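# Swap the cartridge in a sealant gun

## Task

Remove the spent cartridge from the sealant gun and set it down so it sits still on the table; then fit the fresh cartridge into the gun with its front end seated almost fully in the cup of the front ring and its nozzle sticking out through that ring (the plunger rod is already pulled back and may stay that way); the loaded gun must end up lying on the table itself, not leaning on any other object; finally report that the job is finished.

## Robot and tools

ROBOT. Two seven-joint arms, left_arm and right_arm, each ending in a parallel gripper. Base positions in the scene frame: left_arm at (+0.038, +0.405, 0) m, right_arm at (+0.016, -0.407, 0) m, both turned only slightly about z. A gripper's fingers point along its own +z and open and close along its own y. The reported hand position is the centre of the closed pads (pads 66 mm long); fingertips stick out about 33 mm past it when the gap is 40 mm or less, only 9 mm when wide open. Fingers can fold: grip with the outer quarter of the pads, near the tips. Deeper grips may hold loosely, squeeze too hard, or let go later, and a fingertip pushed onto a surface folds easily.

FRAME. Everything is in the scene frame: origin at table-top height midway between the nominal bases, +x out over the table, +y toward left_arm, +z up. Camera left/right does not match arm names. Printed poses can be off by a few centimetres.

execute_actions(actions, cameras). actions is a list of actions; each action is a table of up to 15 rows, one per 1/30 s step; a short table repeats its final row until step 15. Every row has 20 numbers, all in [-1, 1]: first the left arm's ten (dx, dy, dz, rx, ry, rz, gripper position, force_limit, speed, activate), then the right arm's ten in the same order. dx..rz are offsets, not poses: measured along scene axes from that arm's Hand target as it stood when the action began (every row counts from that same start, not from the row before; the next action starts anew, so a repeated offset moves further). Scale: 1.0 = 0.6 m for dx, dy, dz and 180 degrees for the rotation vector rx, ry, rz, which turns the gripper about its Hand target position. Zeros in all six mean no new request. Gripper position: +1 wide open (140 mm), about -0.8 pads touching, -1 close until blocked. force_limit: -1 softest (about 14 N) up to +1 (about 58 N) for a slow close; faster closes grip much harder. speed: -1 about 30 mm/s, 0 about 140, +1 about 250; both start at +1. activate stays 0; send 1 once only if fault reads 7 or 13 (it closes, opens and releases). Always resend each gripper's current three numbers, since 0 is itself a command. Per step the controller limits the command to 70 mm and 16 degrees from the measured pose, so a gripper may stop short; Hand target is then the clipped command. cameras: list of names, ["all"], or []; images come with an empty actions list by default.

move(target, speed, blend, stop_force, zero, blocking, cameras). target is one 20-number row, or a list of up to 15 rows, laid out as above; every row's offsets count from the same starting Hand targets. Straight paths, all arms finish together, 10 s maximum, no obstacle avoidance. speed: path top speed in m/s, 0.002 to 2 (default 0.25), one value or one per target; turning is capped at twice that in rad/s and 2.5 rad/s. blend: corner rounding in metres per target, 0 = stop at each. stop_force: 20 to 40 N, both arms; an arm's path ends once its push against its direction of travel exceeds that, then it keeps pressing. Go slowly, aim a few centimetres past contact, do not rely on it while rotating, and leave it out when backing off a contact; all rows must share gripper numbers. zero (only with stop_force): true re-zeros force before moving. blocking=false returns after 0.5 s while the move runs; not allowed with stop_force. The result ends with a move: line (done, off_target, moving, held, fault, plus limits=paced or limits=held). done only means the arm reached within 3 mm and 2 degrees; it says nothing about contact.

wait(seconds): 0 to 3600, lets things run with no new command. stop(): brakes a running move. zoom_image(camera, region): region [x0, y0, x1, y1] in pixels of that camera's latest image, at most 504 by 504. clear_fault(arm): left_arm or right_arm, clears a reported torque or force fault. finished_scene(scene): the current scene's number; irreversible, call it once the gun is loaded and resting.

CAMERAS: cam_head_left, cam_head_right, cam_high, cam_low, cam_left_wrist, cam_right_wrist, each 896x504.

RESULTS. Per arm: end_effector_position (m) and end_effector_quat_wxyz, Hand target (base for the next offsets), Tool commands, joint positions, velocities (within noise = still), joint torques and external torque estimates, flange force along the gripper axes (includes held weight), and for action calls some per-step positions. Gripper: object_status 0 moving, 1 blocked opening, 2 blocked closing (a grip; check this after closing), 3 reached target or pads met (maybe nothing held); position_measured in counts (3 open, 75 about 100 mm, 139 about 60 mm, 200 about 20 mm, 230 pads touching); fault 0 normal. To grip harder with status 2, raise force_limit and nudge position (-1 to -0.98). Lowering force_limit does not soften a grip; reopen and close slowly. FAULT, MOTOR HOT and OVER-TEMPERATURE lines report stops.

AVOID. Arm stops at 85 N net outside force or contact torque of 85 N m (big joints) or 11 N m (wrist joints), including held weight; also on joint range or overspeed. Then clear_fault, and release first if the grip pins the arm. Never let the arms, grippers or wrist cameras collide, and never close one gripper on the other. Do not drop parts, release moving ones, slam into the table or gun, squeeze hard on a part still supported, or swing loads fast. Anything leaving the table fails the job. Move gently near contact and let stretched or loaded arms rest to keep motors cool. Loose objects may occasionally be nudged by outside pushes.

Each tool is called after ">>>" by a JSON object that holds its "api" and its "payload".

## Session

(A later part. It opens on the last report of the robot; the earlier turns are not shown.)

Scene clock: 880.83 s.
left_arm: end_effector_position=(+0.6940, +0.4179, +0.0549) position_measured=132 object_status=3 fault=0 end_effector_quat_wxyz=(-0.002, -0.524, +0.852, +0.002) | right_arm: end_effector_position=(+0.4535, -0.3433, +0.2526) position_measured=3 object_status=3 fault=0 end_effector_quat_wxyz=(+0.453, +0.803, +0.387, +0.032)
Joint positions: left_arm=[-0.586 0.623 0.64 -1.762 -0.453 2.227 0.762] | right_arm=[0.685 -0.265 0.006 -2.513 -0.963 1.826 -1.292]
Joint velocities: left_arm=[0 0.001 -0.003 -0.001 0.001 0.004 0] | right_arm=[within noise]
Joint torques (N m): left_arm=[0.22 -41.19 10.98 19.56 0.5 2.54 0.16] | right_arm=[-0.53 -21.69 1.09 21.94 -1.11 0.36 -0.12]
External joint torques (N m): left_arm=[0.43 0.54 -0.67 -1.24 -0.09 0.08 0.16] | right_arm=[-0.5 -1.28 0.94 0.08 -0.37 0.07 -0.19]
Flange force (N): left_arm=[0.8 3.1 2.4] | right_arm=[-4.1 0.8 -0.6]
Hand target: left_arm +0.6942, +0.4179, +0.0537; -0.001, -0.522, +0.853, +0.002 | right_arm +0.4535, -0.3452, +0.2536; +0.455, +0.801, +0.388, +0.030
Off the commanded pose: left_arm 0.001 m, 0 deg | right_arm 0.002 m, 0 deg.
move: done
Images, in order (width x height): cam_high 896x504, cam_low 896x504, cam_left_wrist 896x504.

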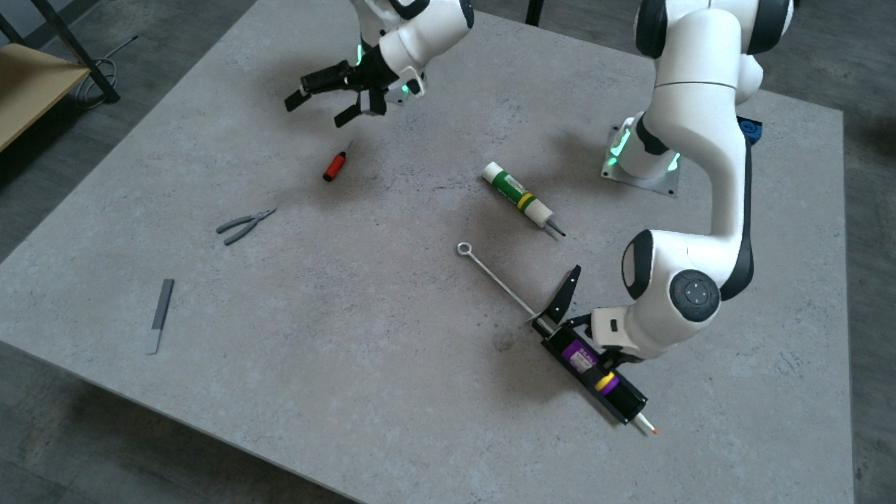

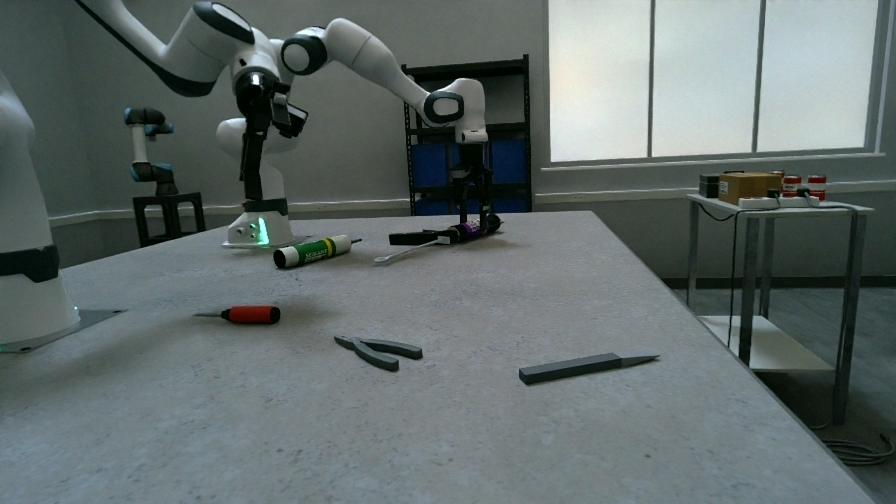

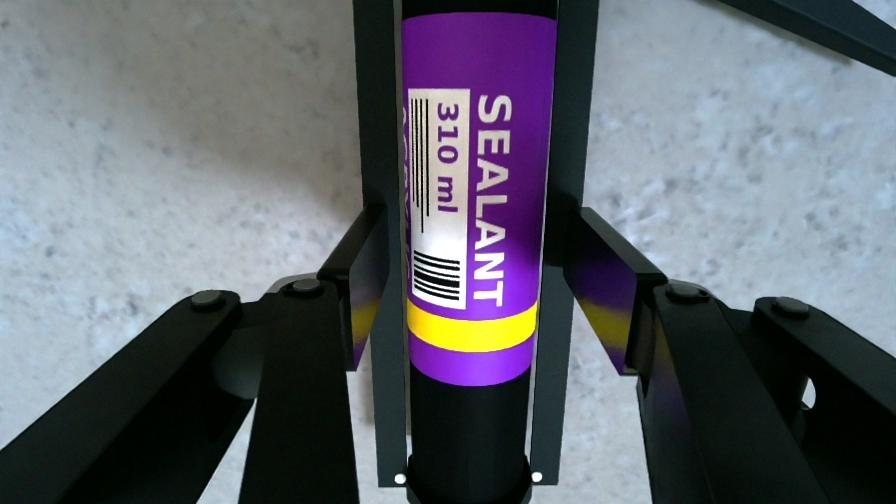

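>>> {"api": "execute_actions", "payload": {"actions": [[[0,0,0,0,0,0,-1,-0.4,-1,0,0,0,0,0,0,0,1,1,1,0]],[[0,0,0,0,0,0,-1,-0.4,-1,0,0,0,0,0,0,0,1,1,1,0]],[[0,0,0,0,0,0,-1,-0.4,-1,0,0,0,0,0,0,0,1,1,1,0]],[[0,0,0,0,0,0,-1,-0.4,-1,0,0,0,0,0,0,0,1,1,1,0]]], "cameras": ["cam_left_wrist"]}}

>>> {"api": "move", "payload": {"target": [0,0,0.0035,0,0,0,-1,-0.4,-1,0,0,0,0,0,0,0,1,1,1,0], "speed": 0.01, "cameras": ["cam_left_wrist","cam_high","cam_low"]}}

>>> {"api": "zoom_image", "payload": {"camera": "cam_left_wrist", "region": [380, 400, 580, 504]}}

>>> {"api": "zoom_image", "payload": {"camera": "cam_low", "region": [445, 205, 505, 247]}}

Scene clock: 889.93 s.
left_arm: end_effector_position=(+0.6944, +0.4177, +0.0550) position_measured=160 object_status=2 fault=0 end_effector_quat_wxyz=(-0.001, -0.523, +0.852, +0.002) | right_arm: end_effector_position=(+0.4535, -0.3433, +0.2526) position_measured=3 object_status=3 fault=0 end_effector_quat_wxyz=(+0.453, +0.803, +0.387, +0.032)
Joint positions: left_arm=[-0.586 0.623 0.639 -1.762 -0.453 2.228 0.762] | right_arm=[0.685 -0.265 0.006 -2.513 -0.963 1.826 -1.292]
Joint torques (N m): left_arm=[0.07 -39.86 10.59 19.26 0.37 2.64 0.2] | right_arm=[-0.66 -21.65 0.98 21.92 -1.12 0.34 -0.07]
External joint torques (N m): left_arm=[0.26 1.94 -1.1 -1.59 -0.22 0.17 0.2] | right_arm=[-0.73 -1.19 0.74 0.04 -0.37 0.04 -0.13]
External joint torques at the end of the 1st action: left_arm=[0.24 0.8 -0.67 -1.51 0.07 -0.25 0.24] | right_arm=[-0.6 -1.34 0.79 0.07 -0.37 0.07 -0.17]
External joint torques at the end of the 2nd action: left_arm=[-0.04 1.91 -1.34 -1.46 -0.22 0.15 0.15] | right_arm=[-0.7 -1.3 0.82 0.09 -0.38 0.08 -0.15]
External joint torques at the end of the 3rd action: left_arm=[0.03 1.86 -1.23 -1.48 -0.23 0.16 0.12] | right_arm=[-0.65 -1.35 0.85 0.11 -0.37 0.07 -0.18]
Flange force (N): left_arm=[-0.1 1.1 5.2] | right_arm=[-3.9 1.0 -0.1]
Flange force at the end of the 1st action (N): left_arm=[1.1 3.3 2.0] | right_arm=[-4.4 1.0 -0.3]
Flange force at the end of the 2nd action (N): left_arm=[0.3 0.7 5.1] | right_arm=[-4.1 1.0 -0.2]
Flange force at the end of the 3rd action (N): left_arm=[0.3 0.9 5.0] | right_arm=[-4.3 1.1 -0.4]
Hand target: left_arm +0.6942, +0.4179, +0.0537; -0.001, -0.522, +0.853, +0.002 | right_arm +0.4535, -0.3452, +0.2536; +0.455, +0.801, +0.388, +0.030
Off the commanded pose: left_arm 0.001 m, 0 deg | right_arm 0.002 m, 0 deg.
Step readings (end_effector_position of left_arm | right_arm; steps 1 to 15: 1st action; 16 to 30: 2nd action; 31 to 45: 3rd action; 46 to 60: 4th action):
0: (+0.6942, +0.4179, +0.0550) | (+0.4535, -0.3433, +0.2526)
1: (+0.6942, +0.4179, +0.0550) | (+0.4535, -0.3433, +0.2526)
2: (+0.6942, +0.4179, +0.0550) | (+0.4535, -0.3433, +0.2526)
4: (+0.6942, +0.4178, +0.0550) | (+0.4535, -0.3433, +0.2526)
8: (+0.6942, +0.4178, +0.0549) | (+0.4535, -0.3433, +0.2526)
15: (+0.6943, +0.4177, +0.0549) | (+0.4535, -0.3433, +0.2526)
16: (+0.6943, +0.4177, +0.0549) | (+0.4535, -0.3433, +0.2526)
17: (+0.6943, +0.4177, +0.0549) | (+0.4535, -0.3433, +0.2526)
19: (+0.6943, +0.4177, +0.0549) | (+0.4535, -0.3433, +0.2526)
23: (+0.6944, +0.4177, +0.0550) | (+0.4535, -0.3433, +0.2526)
30: (+0.6944, +0.4177, +0.0550) | (+0.4535, -0.3433, +0.2526)
31: (+0.6944, +0.4177, +0.0550) | (+0.4535, -0.3433, +0.2526)
32: (+0.6944, +0.4177, +0.0550) | (+0.4535, -0.3433, +0.2526)
34: (+0.6944, +0.4177, +0.0550) | (+0.4535, -0.3433, +0.2526)
38: (+0.6944, +0.4177, +0.0550) | (+0.4535, -0.3433, +0.2526)
45: (+0.6944, +0.4177, +0.0550) | (+0.4535, -0.3433, +0.2526)
46: (+0.6944, +0.4177, +0.0550) | (+0.4535, -0.3433, +0.2526)
47: (+0.6944, +0.4177, +0.0550) | (+0.4535, -0.3433, +0.2526)
49: (+0.6944, +0.4177, +0.0550) | (+0.4535, -0.3433, +0.2526)
53: (+0.6944, +0.4177, +0.0550) | (+0.4535, -0.3433, +0.2526)
60: (+0.6944, +0.4177, +0.0550) | (+0.4535, -0.3433, +0.2526)

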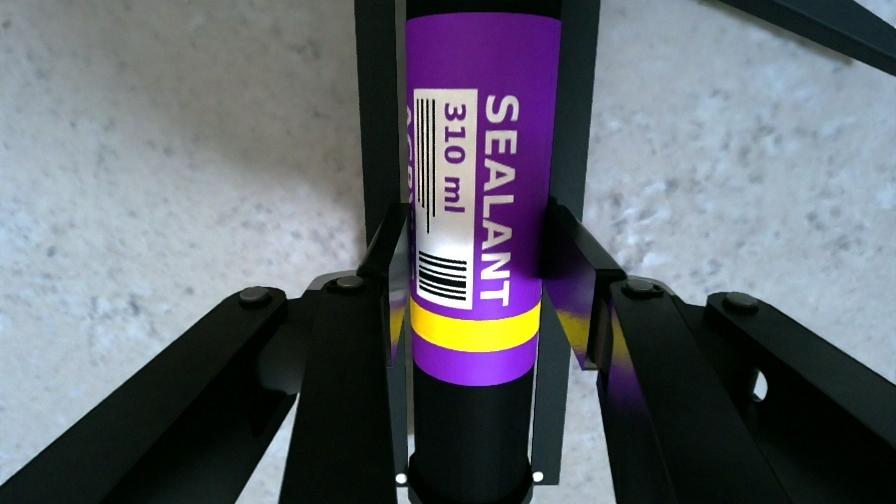

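Scene clock: 890.43 s.
left_arm: end_effector_position=(+0.6944, +0.4177, +0.0551) position_measured=160 object_status=2 fault=0 end_effector_quat_wxyz=(-0.001, -0.523, +0.852, +0.002) | right_arm: end_effector_position=(+0.4535, -0.3433, +0.2526) position_measured=3 object_status=3 fault=0 end_effector_quat_wxyz=(+0.453, +0.803, +0.387, +0.032)
Joint positions: left_arm=[-0.586 0.623 0.639 -1.762 -0.453 2.228 0.762] | right_arm=[0.685 -0.265 0.006 -2.513 -0.963 1.826 -1.292]
Joint torques (N m): left_arm=[-0.27 -41.9 11.65 19.86 0.84 2.59 0.11] | right_arm=[-0.52 -21.74 1.06 21.9 -1.09 0.38 -0.08]
External joint torques (N m): left_arm=[-0.21 0.07 -0.17 -1.04 0.24 0.11 0.11] | right_arm=[-0.55 -1.33 0.85 0.02 -0.35 0.07 -0.14]
Flange force (N): left_arm=[2.6 4.5 0.4] | right_arm=[-4.4 0.8 -0.4]
Hand target: left_arm +0.6942, +0.4179, +0.0558; -0.001, -0.522, +0.853, +0.002 | right_arm +0.4535, -0.3452, +0.2536; +0.455, +0.801, +0.388, +0.030
Off the commanded pose: left_arm 0.001 m, 0 deg | right_arm 0.002 m, 0 deg.
move: done
Images, in order (width x height): cam_high 896x504, cam_low 896x504, cam_left_wrist 896x504.

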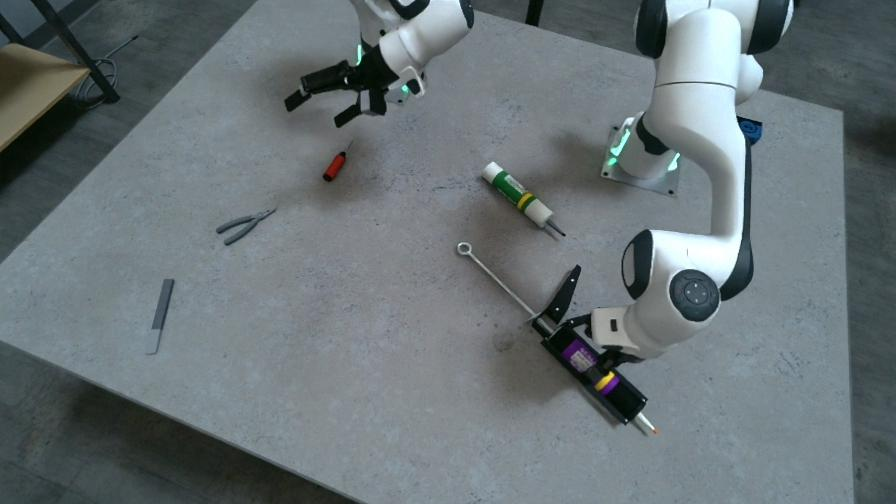

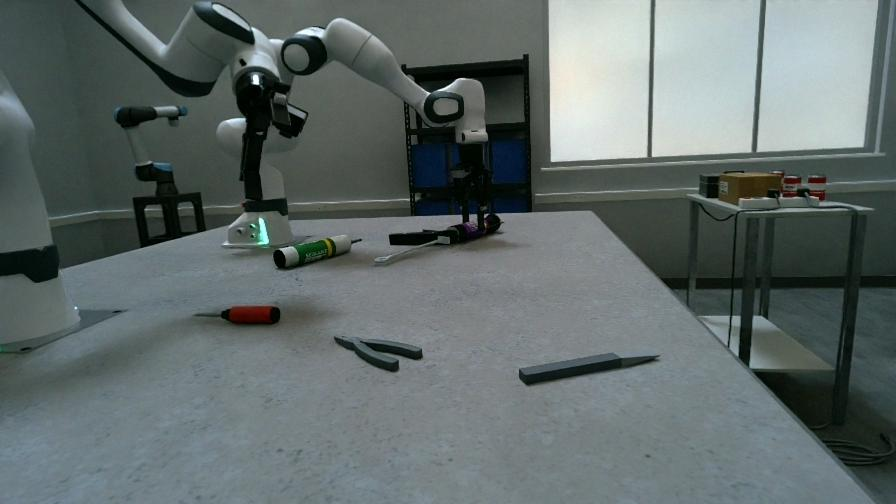

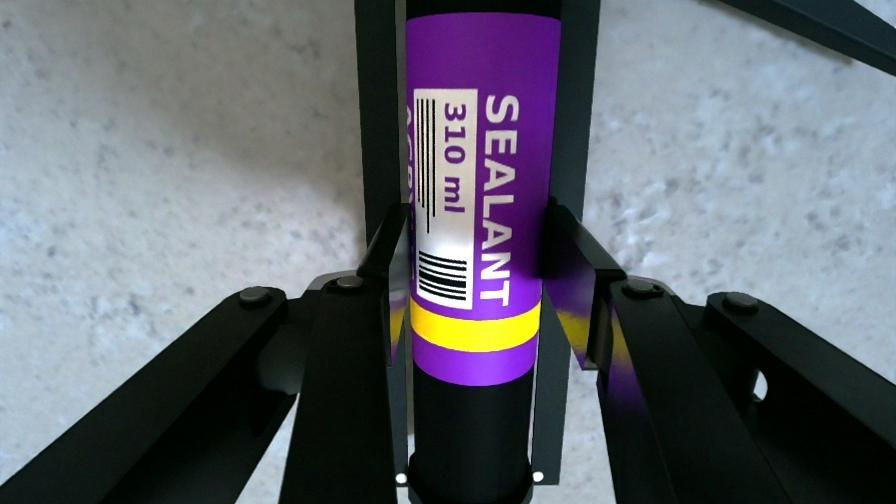

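Scaled by 2.520 from the camera's image (finer frame: 1280x720).

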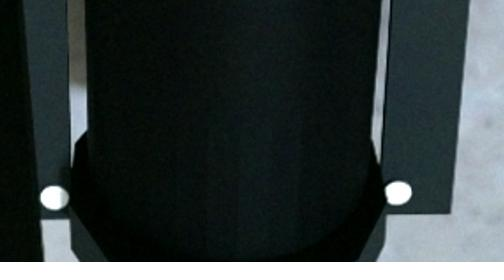

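Scaled by 8.400 from the camera's image (finer frame: 1280x720).

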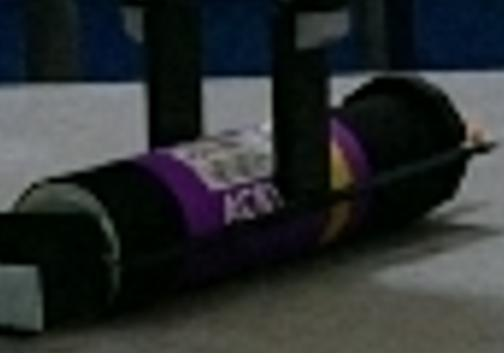

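>>> {"api": "move", "payload": {"target": [0.0077,0.0148,0,0,0,0,-1,-0.4,-1,0,0,0,0,0,0,0,1,1,1,0], "speed": 0.03, "cameras": ["cam_high","cam_left_wrist","cam_head_left"]}}

Scene clock: 913.60 s.
left_arm: end_effector_position=(+0.6977, +0.4245, +0.0551) position_measured=160 object_status=2 fault=0 end_effector_quat_wxyz=(-0.002, -0.524, +0.852, +0.002) | right_arm: end_effector_position=(+0.4535, -0.3433, +0.2526) position_measured=3 object_status=3 fault=0 end_effector_quat_wxyz=(+0.453, +0.803, +0.387, +0.032)
Joint positions: left_arm=[-0.566 0.632 0.633 -1.743 -0.453 2.218 0.769] | right_arm=[0.685 -0.265 0.006 -2.513 -0.963 1.826 -1.292]
Joint torques (N m): left_arm=[1.13 -42.1 11.99 20.99 0.74 2.77 0.31] | right_arm=[-0.6 -21.7 1.07 21.89 -1.1 0.37 -0.08]
External joint torques (N m): left_arm=[1.16 0.02 0.18 0.25 0.14 0.32 0.31] | right_arm=[-0.64 -1.25 0.86 -0.01 -0.36 0.07 -0.15]
Flange force (N): left_arm=[-2.9 -1.1 1.0] | right_arm=[-4.2 0.8 -0.3]
Hand target: left_arm +0.6988, +0.4268, +0.0558; -0.001, -0.522, +0.853, +0.002 | right_arm +0.4535, -0.3452, +0.2536; +0.455, +0.801, +0.388, +0.030
Off the commanded pose: left_arm 0.003 m, 0 deg | right_arm 0.002 m, 0 deg.
move: done
Images, in order (width x height): cam_head_left 896x504, cam_high 896x504, cam_left_wrist 896x504.

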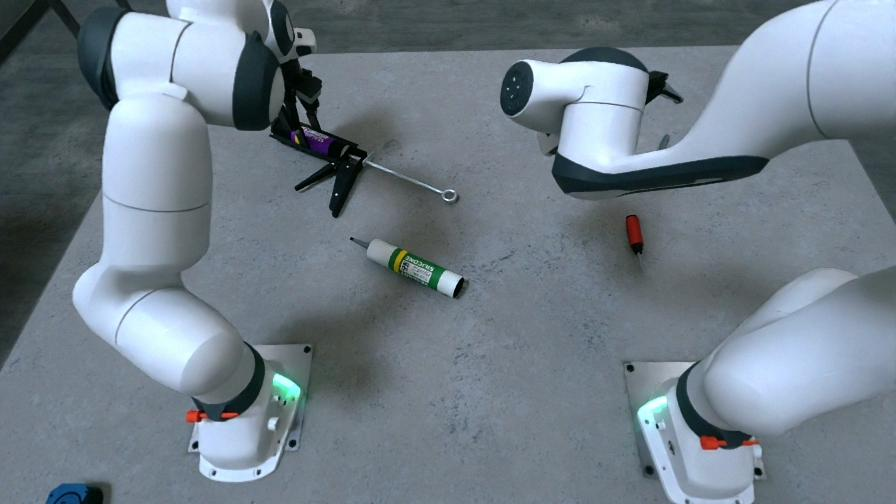

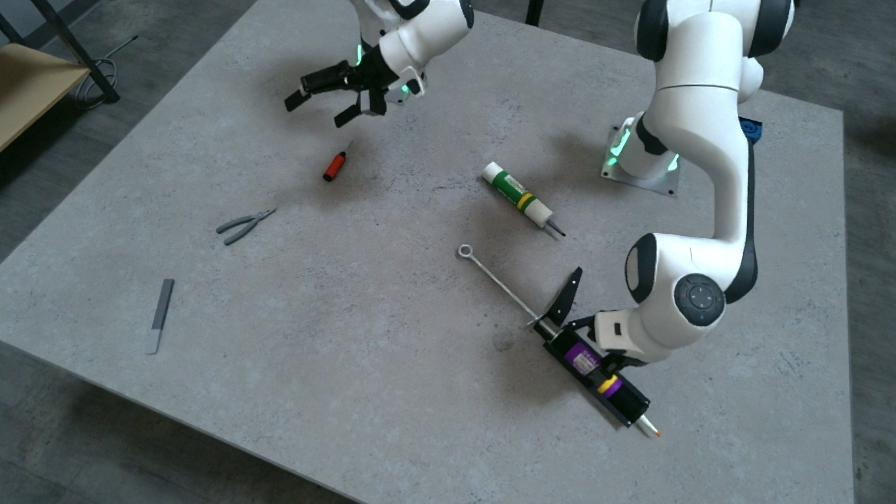

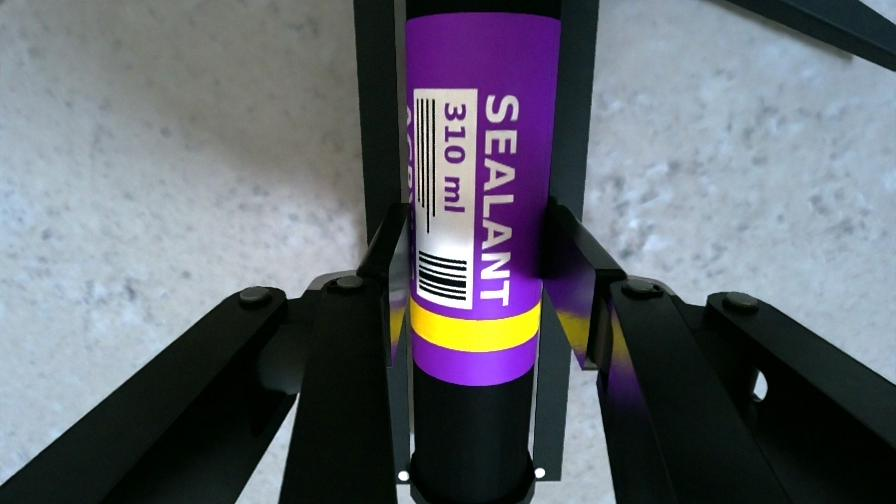

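>>> {"api": "zoom_image", "payload": {"camera": "cam_high", "region": [560, 330, 710, 480]}}

>>> {"api": "zoom_image", "payload": {"camera": "cam_left_wrist", "region": [350, 300, 600, 504]}}

Scaled by 3.360 from the camera's image (finer frame: 1280x720).

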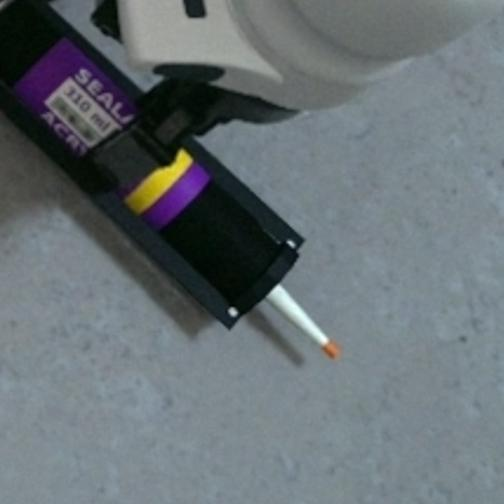

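Scaled by 2.016 from the camera's image (finer frame: 1280x720).

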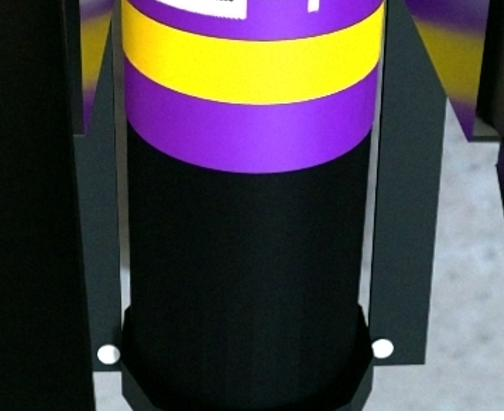

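>>> {"api": "move", "payload": {"target": [[0,0,0.0025,0,0,0,-1,-0.4,-1,0,0,0,0,0,0,0,1,1,1,0],[0.0077,0.0148,0.0025,0,0,0,-1,-0.4,-1,0,0,0,0,0,0,0,1,1,1,0]], "speed": 0.03, "cameras": ["cam_high","cam_left_wrist"]}}

>>> {"api": "zoom_image", "payload": {"camera": "cam_high", "region": [560, 330, 710, 480]}}

>>> {"api": "zoom_image", "payload": {"camera": "cam_left_wrist", "region": [350, 300, 600, 504]}}

Scene clock: 929.27 s.
left_arm: end_effector_position=(+0.7014, +0.4336, +0.0550) position_measured=160 object_status=2 fault=0 end_effector_quat_wxyz=(-0.003, -0.525, +0.851, +0.003) | right_arm: end_effector_position=(+0.4535, -0.3433, +0.2526) position_measured=3 object_status=3 fault=0 end_effector_quat_wxyz=(+0.453, +0.803, +0.387, +0.032)
Joint positions: left_arm=[-0.543 0.645 0.628 -1.721 -0.453 2.207 0.777] | right_arm=[0.685 -0.265 0.006 -2.513 -0.963 1.826 -1.292]
Joint torques (N m): left_arm=[0.87 -43.71 11.79 22.12 0.83 2.72 0.31] | right_arm=[-0.59 -21.64 1.01 21.9 -1.1 0.36 -0.08]
External joint torques (N m): left_arm=[1.13 -0.79 -0.02 1.13 0.23 0.26 0.31] | right_arm=[-0.64 -1.16 0.78 -0.05 -0.35 0.05 -0.15]
Flange force (N): left_arm=[-3.8 -2.9 -0.5] | right_arm=[-4.1 0.7 -0.1]
Hand target: left_arm +0.7034, +0.4357, +0.0573; -0.001, -0.522, +0.853, +0.002 | right_arm +0.4535, -0.3452, +0.2536; +0.455, +0.801, +0.388, +0.030
Off the commanded pose: left_arm 0.004 m, 1 deg | right_arm 0.002 m, 0 deg.
move: off_target (left_arm)

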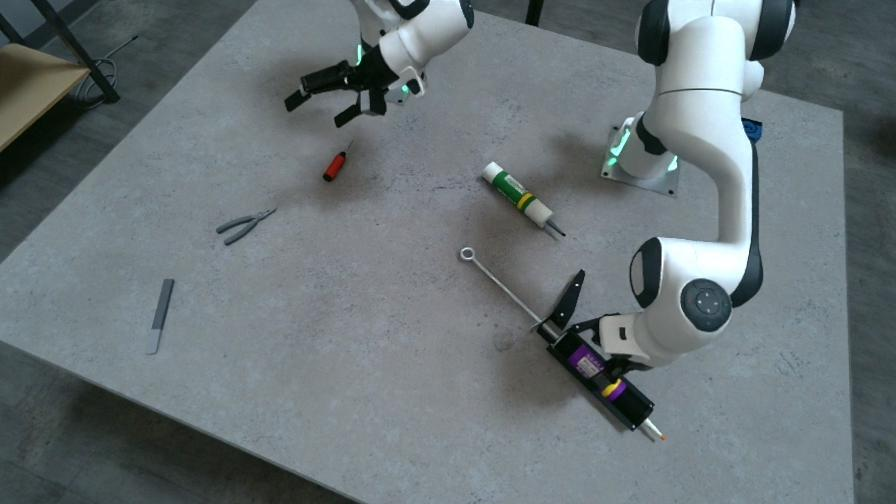

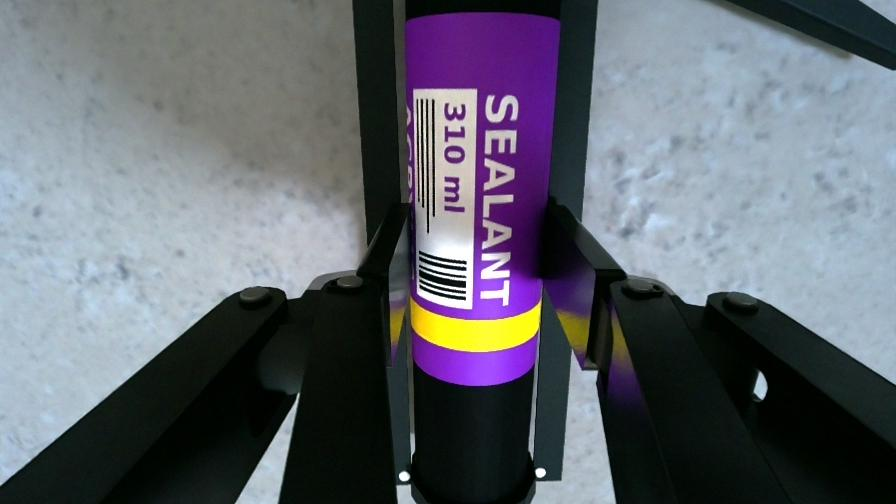

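Scaled by 3.360 from the camera's image (finer frame: 1280x720).

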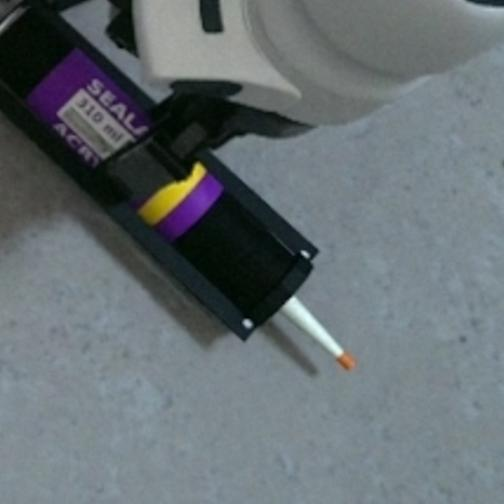

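Scaled by 2.016 from the camera's image (finer frame: 1280x720).

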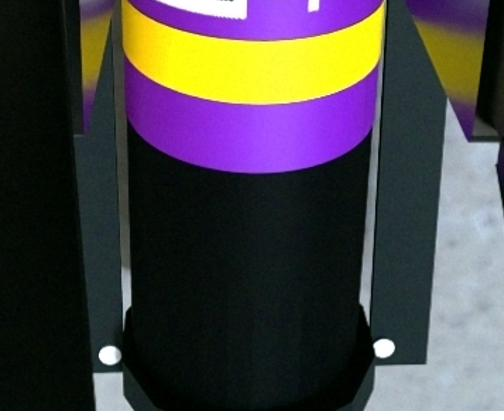

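>>> {"api": "move", "payload": {"target": [[0.0015,0.003,0,-0.00987,0.00511,0,-1,-0.4,-1,0,0,0,0,0,0,0,1,1,1,0],[0.003,0.006,0,0.00987,-0.00511,0,-1,-0.4,-1,0,0,0,0,0,0,0,1,1,1,0],[0.0045,0.009,0,0,0,0.009,-1,-0.4,-1,0,0,0,0,0,0,0,1,1,1,0],[0.006,0.012,0,0,0,-0.009,-1,-0.4,-1,0,0,0,0,0,0,0,1,1,1,0],[0.0077,0.0148,0,0,0,0,-1,-0.4,-1,0,0,0,0,0,0,0,1,1,1,0]], "speed": 0.03, "blend": 0.002, "cameras": ["cam_high","cam_left_wrist"]}}

>>> {"api": "zoom_image", "payload": {"camera": "cam_high", "region": [560, 330, 710, 480]}}

>>> {"api": "zoom_image", "payload": {"camera": "cam_left_wrist", "region": [350, 300, 600, 504]}}

Scene clock: 948.53 s.
left_arm: end_effector_position=(+0.7061, +0.4406, +0.0551) position_measured=160 object_status=2 fault=0 end_effector_quat_wxyz=(-0.004, -0.519, +0.855, +0.003) | right_arm: end_effector_position=(+0.4535, -0.3433, +0.2526) position_measured=3 object_status=3 fault=0 end_effector_quat_wxyz=(+0.453, +0.803, +0.387, +0.032)
Joint positions: left_arm=[-0.523 0.659 0.623 -1.696 -0.455 2.196 0.802] | right_arm=[0.685 -0.265 0.006 -2.513 -0.963 1.826 -1.292]
Joint torques (N m): left_arm=[1.46 -43.58 13.87 21.46 0.9 2.77 -0.09] | right_arm=[-0.6 -21.68 1.03 21.83 -1.11 0.36 -0.06]
External joint torques (N m): left_arm=[1.45 -0.11 1.78 0.5 0.29 0.32 -0.09] | right_arm=[-0.61 -1.23 0.84 -0.04 -0.36 0.07 -0.13]
Flange force (N): left_arm=[-3.1 -1.1 -0.8] | right_arm=[-4.2 0.7 -0.2]
Hand target: left_arm +0.7080, +0.4445, +0.0573; -0.001, -0.522, +0.853, +0.002 | right_arm +0.4535, -0.3452, +0.2536; +0.455, +0.801, +0.388, +0.030
Off the commanded pose: left_arm 0.005 m, 1 deg | right_arm 0.002 m, 0 deg.
move: off_target (left_arm)

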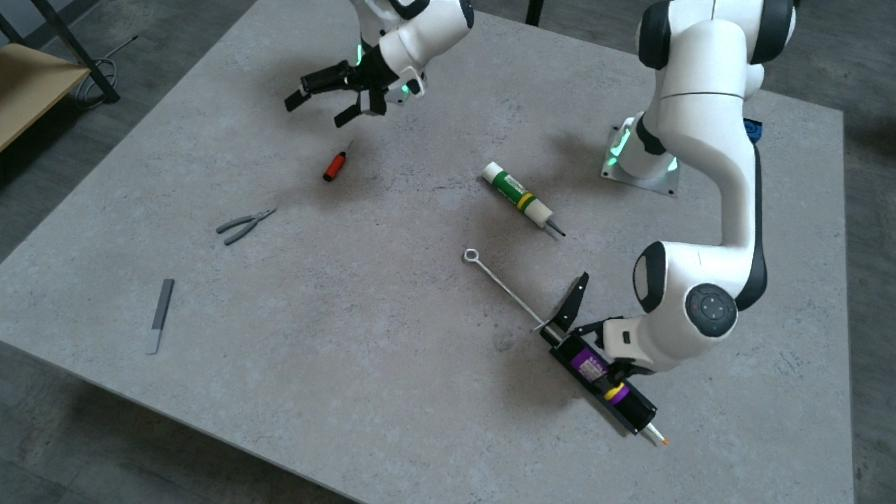

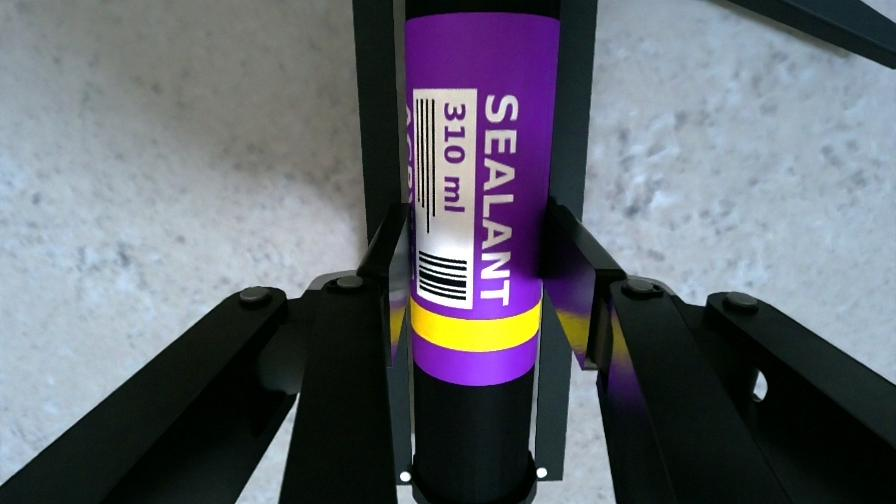

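Scaled by 3.360 from the camera's image (finer frame: 1280x720).

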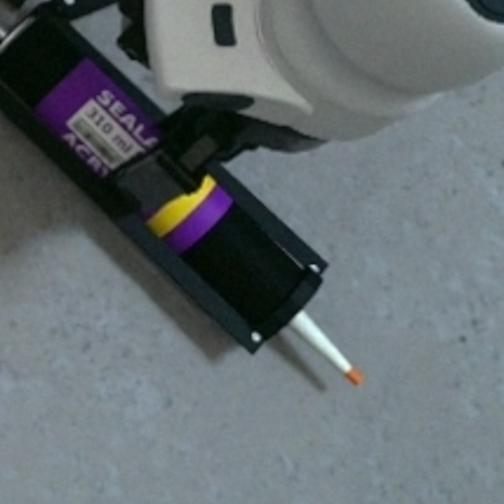

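Scaled by 2.016 from the camera's image (finer frame: 1280x720).

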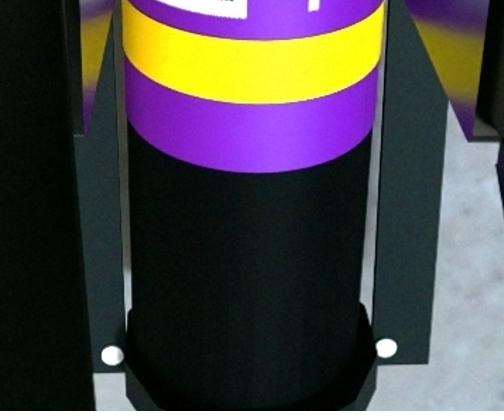

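>>> {"api": "move", "payload": {"target": [[-0.0023,-0.0045,0,0,0,0,-1,-0.4,-1,0,0,0,0,0,0,0,1,1,1,0],[-0.0023,-0.0045,0,0,0,0,-0.03,-0.4,-1,0,0,0,0,0,0,0,1,1,1,0],[-0.0023,-0.0045,0.22,0,0,0,-0.03,-0.4,-1,0,0,0,0,0,0,0,1,1,1,0]], "speed": 0.1, "cameras": ["cam_high","cam_left_wrist","cam_head_left","cam_head_right","cam_low"]}}

Scene clock: 967.97 s.
left_arm: end_effector_position=(+0.7074, +0.4417, +0.1893) position_measured=132 object_status=3 fault=0 end_effector_quat_wxyz=(+0.000, -0.520, +0.854, +0.001) | right_arm: end_effector_position=(+0.4535, -0.3433, +0.2526) position_measured=3 object_status=3 fault=0 end_effector_quat_wxyz=(+0.453, +0.803, +0.387, +0.032)
Joint positions: left_arm=[-0.585 0.505 0.73 -1.586 -0.354 1.953 0.739] | right_arm=[0.685 -0.265 0.006 -2.513 -0.963 1.826 -1.292]
Joint velocities: left_arm=[0 0.001 0.001 0.001 0 -0.004 -0.004] | right_arm=[within noise]
Joint torques (N m): left_arm=[-0.39 -39.39 10.38 22.49 0.91 2.26 -0.26] | right_arm=[-0.61 -21.72 1.02 21.91 -1.11 0.36 -0.09]
External joint torques (N m): left_arm=[-0.16 0.41 -0.08 -0.71 0.22 -0.25 -0.26] | right_arm=[-0.66 -1.25 0.79 0.02 -0.36 0.06 -0.15]
Flange force (N): left_arm=[1.8 1.8 0.6] | right_arm=[-4.2 0.9 -0.2]
Hand target: left_arm +0.7066, +0.4418, +0.1893; -0.001, -0.522, +0.853, +0.002 | right_arm +0.4535, -0.3452, +0.2536; +0.455, +0.801, +0.388, +0.030
Off the commanded pose: left_arm 0.001 m, 0 deg | right_arm 0.002 m, 0 deg.
move: done
Images, in order (width x height): cam_head_left 896x504, cam_head_right 896x504, cam_high 896x504, cam_low 896x504, cam_left_wrist 896x504.

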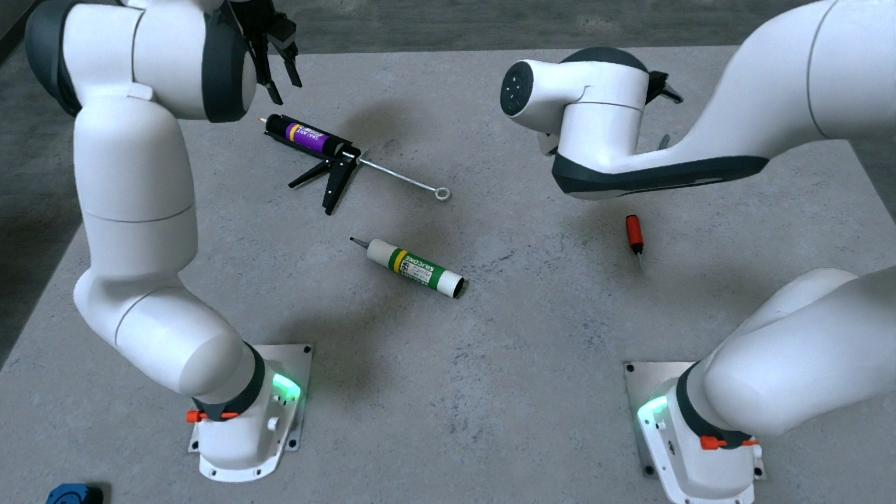

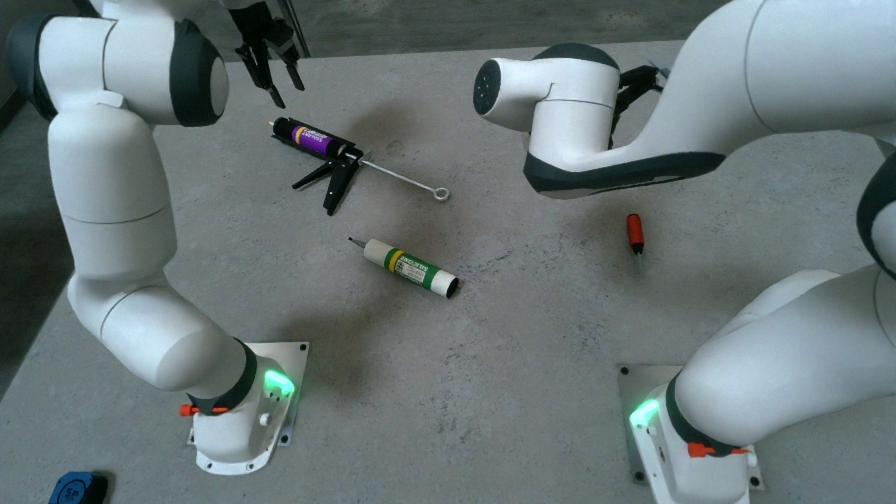

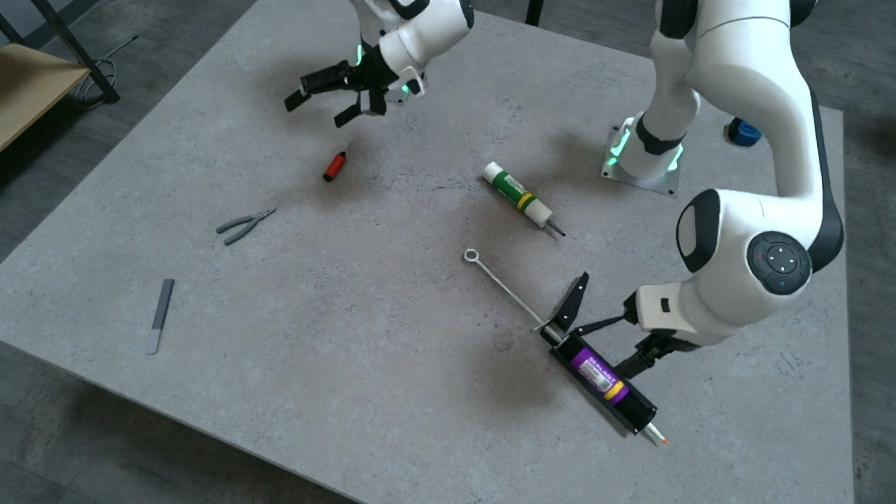

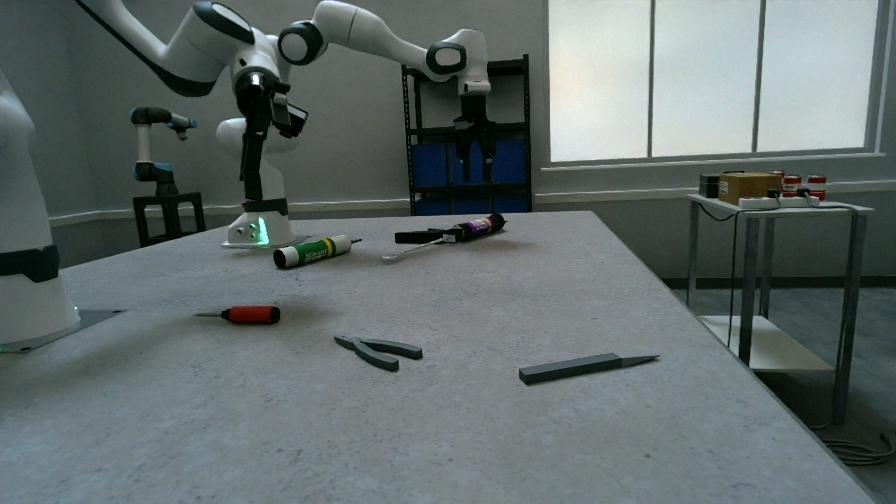

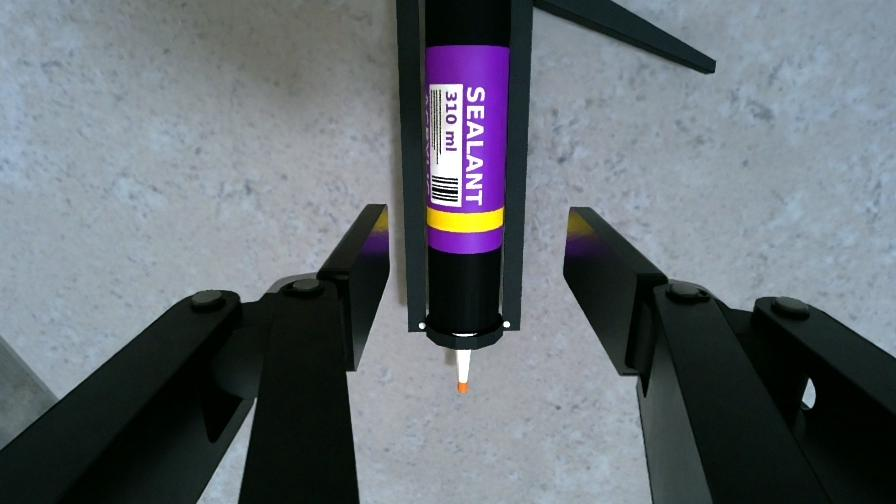

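>>> {"api": "zoom_image", "payload": {"camera": "cam_left_wrist", "region": [390, 230, 540, 400]}}

>>> {"api": "zoom_image", "payload": {"camera": "cam_high", "region": [560, 330, 710, 480]}}

>>> {"api": "zoom_image", "payload": {"camera": "cam_head_left", "region": [240, 90, 390, 220]}}

>>> {"api": "zoom_image", "payload": {"camera": "cam_low", "region": [370, 190, 530, 280]}}

Scaled by 2.965 from the camera's image (finer frame: 1280x720).

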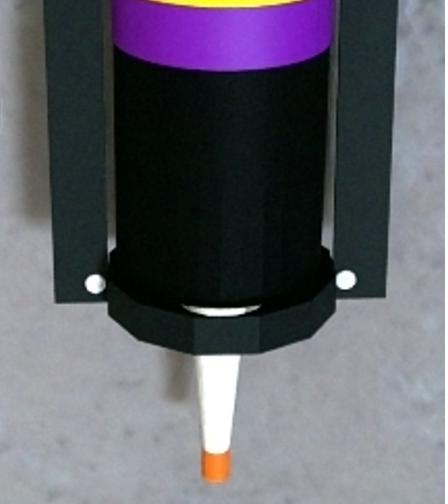

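Scaled by 3.360 from the camera's image (finer frame: 1280x720).

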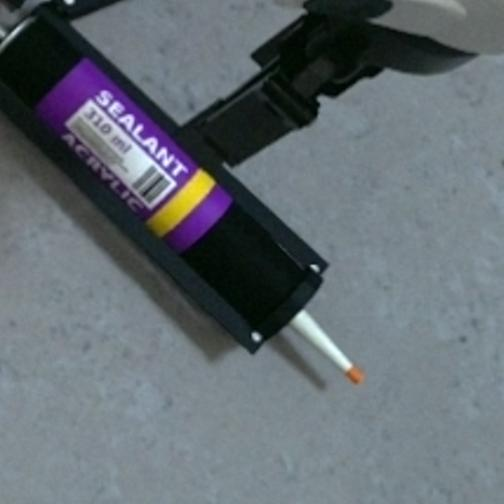

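Scaled by 3.360 from the camera's image (finer frame: 1280x720).

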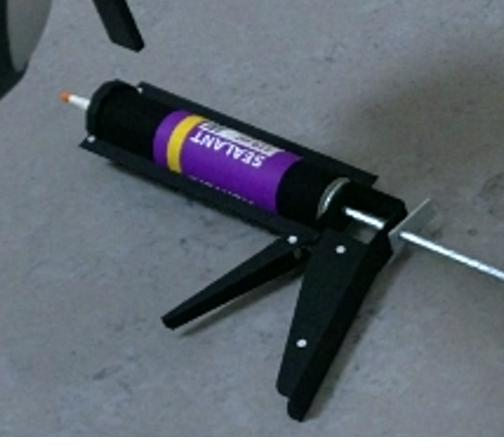

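Scaled by 3.150 from the camera's image (finer frame: 1280x720).

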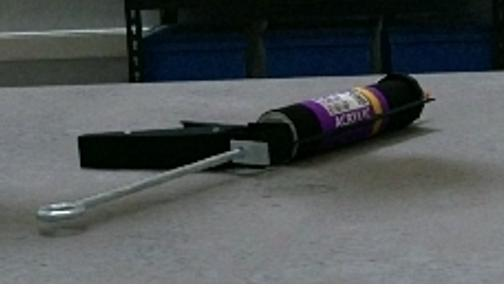

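>>> {"api": "move", "payload": {"target": [0.046,0.0888,0,0,0,0,-0.03,-0.4,-1,0,0,0,0,0,0,0,1,1,1,0], "speed": 0.15, "cameras": ["cam_left_wrist"]}}

>>> {"api": "zoom_image", "payload": {"camera": "cam_left_wrist", "region": [400, 120, 540, 280]}}

Scene clock: 978.33 s.
left_arm: end_effector_position=(+0.7350, +0.4951, +0.1899) position_measured=132 object_status=3 fault=0 end_effector_quat_wxyz=(+0.000, -0.525, +0.851, +0.001) | right_arm: end_effector_position=(+0.4535, -0.3433, +0.2526) position_measured=3 object_status=3 fault=0 end_effector_quat_wxyz=(+0.453, +0.803, +0.387, +0.032)
Joint positions: left_arm=[-0.424 0.613 0.683 -1.41 -0.389 1.885 0.8] | right_arm=[0.685 -0.265 0.006 -2.513 -0.963 1.826 -1.292]
Joint velocities: left_arm=[0 0 -0.001 0.001 0 -0.003 0.005] | right_arm=[within noise]
Joint torques (N m): left_arm=[0.54 -43.79 10.29 22.34 0.62 2.21 0.29] | right_arm=[-0.56 -21.67 1.06 21.91 -1.09 0.37 -0.1]
External joint torques (N m): left_arm=[0.65 0.51 -1.08 -0.51 -0.1 -0.27 0.29] | right_arm=[-0.51 -1.16 0.92 0 -0.34 0.08 -0.17]
Flange force (N): left_arm=[-2.2 -1.3 1.0] | right_arm=[-3.9 0.7 -0.4]
Hand target: left_arm +0.7342, +0.4951, +0.1893; -0.001, -0.522, +0.853, +0.002 | right_arm +0.4535, -0.3452, +0.2536; +0.455, +0.801, +0.388, +0.030
Off the commanded pose: left_arm 0.001 m, 0 deg | right_arm 0.002 m, 0 deg.
move: done

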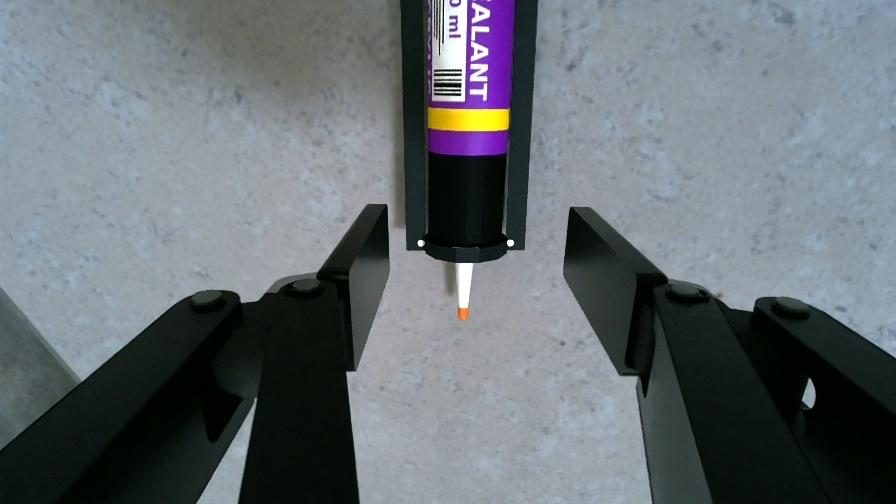

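Scaled by 3.150 from the camera's image (finer frame: 1280x720).

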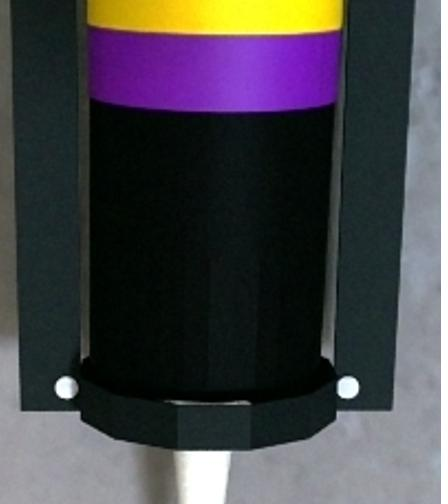

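>>> {"api": "move", "payload": {"target": [[-0.0468,-0.0908,0,0,0,0,-0.03,-0.4,-1,0,0,0,0,0,0,0,1,1,1,0],[-0.0468,-0.0908,-0.17,0,0,0,-0.03,-0.4,-1,0,0,0,0,0,0,0,1,1,1,0],[-0.0468,-0.0908,-0.221,0,0,0,-0.03,-0.4,-1,0,0,0,0,0,0,0,1,1,1,0]], "speed": [0.15,0.12,0.03], "cameras": ["cam_left_wrist"]}}

Scene clock: 1027.27 s.
left_arm: end_effector_position=(+0.7056, +0.4404, +0.0575) position_measured=132 object_status=3 fault=0 end_effector_quat_wxyz=(-0.002, -0.523, +0.852, +0.004) | right_arm: end_effector_position=(+0.4535, -0.3433, +0.2526) position_measured=3 object_status=3 fault=0 end_effector_quat_wxyz=(+0.453, +0.803, +0.387, +0.032)
Joint positions: left_arm=[-0.529 0.652 0.627 -1.701 -0.45 2.197 0.787] | right_arm=[0.685 -0.265 0.006 -2.513 -0.963 1.826 -1.292]
Joint velocities: left_arm=[0.001 0.001 -0.001 0 -0.001 0.004 0.002] | right_arm=[within noise]
Joint torques (N m): left_arm=[0.7 -42.96 11.02 20.01 0.2 2.56 0.24] | right_arm=[-0.57 -21.68 1.03 21.9 -1.11 0.36 -0.11]
External joint torques (N m): left_arm=[0.61 0.41 -1.15 -1.07 -0.42 0.07 0.24] | right_arm=[-0.51 -1.27 0.91 0.02 -0.36 0.07 -0.18]
Flange force (N): left_arm=[0.1 2.3 2.9] | right_arm=[-4.3 0.8 -0.5]
Hand target: left_arm +0.7062, +0.4406, +0.0567; -0.001, -0.522, +0.853, +0.002 | right_arm +0.4535, -0.3452, +0.2536; +0.455, +0.801, +0.388, +0.030
Off the commanded pose: left_arm 0.001 m, 0 deg | right_arm 0.002 m, 0 deg.
move: done

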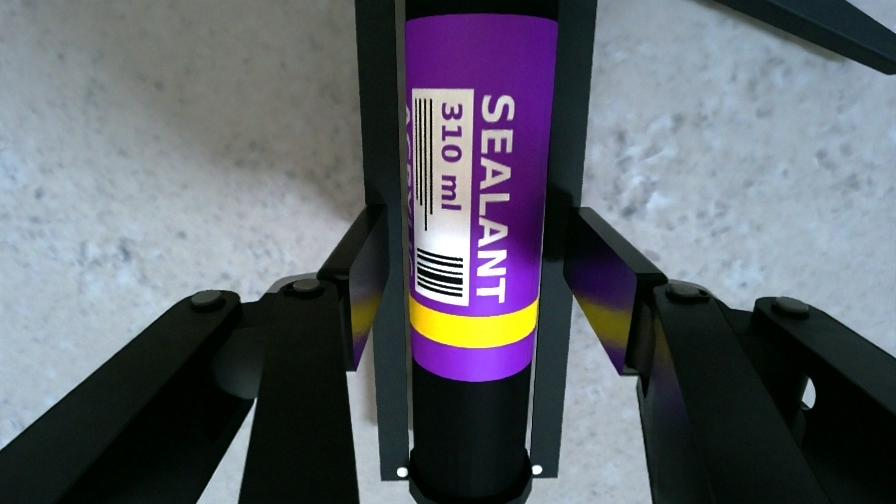

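>>> {"api": "zoom_image", "payload": {"camera": "cam_left_wrist", "region": [370, 330, 570, 504]}}

Scaled by 2.520 from the camera's image (finer frame: 1280x720).

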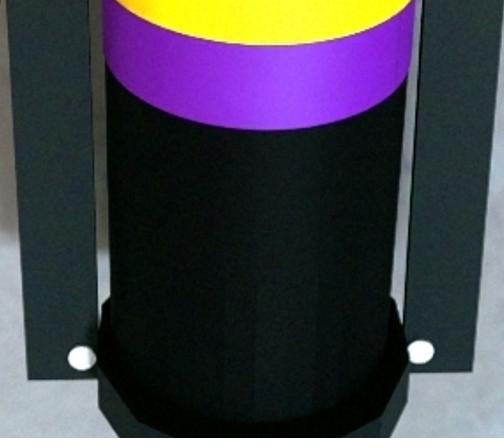

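>>> {"api": "zoom_image", "payload": {"camera": "cam_left_wrist", "region": [390, 215, 570, 315]}}

Scaled by 2.800 from the camera's image (finer frame: 1280x720).

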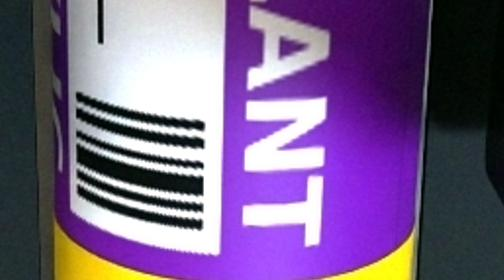

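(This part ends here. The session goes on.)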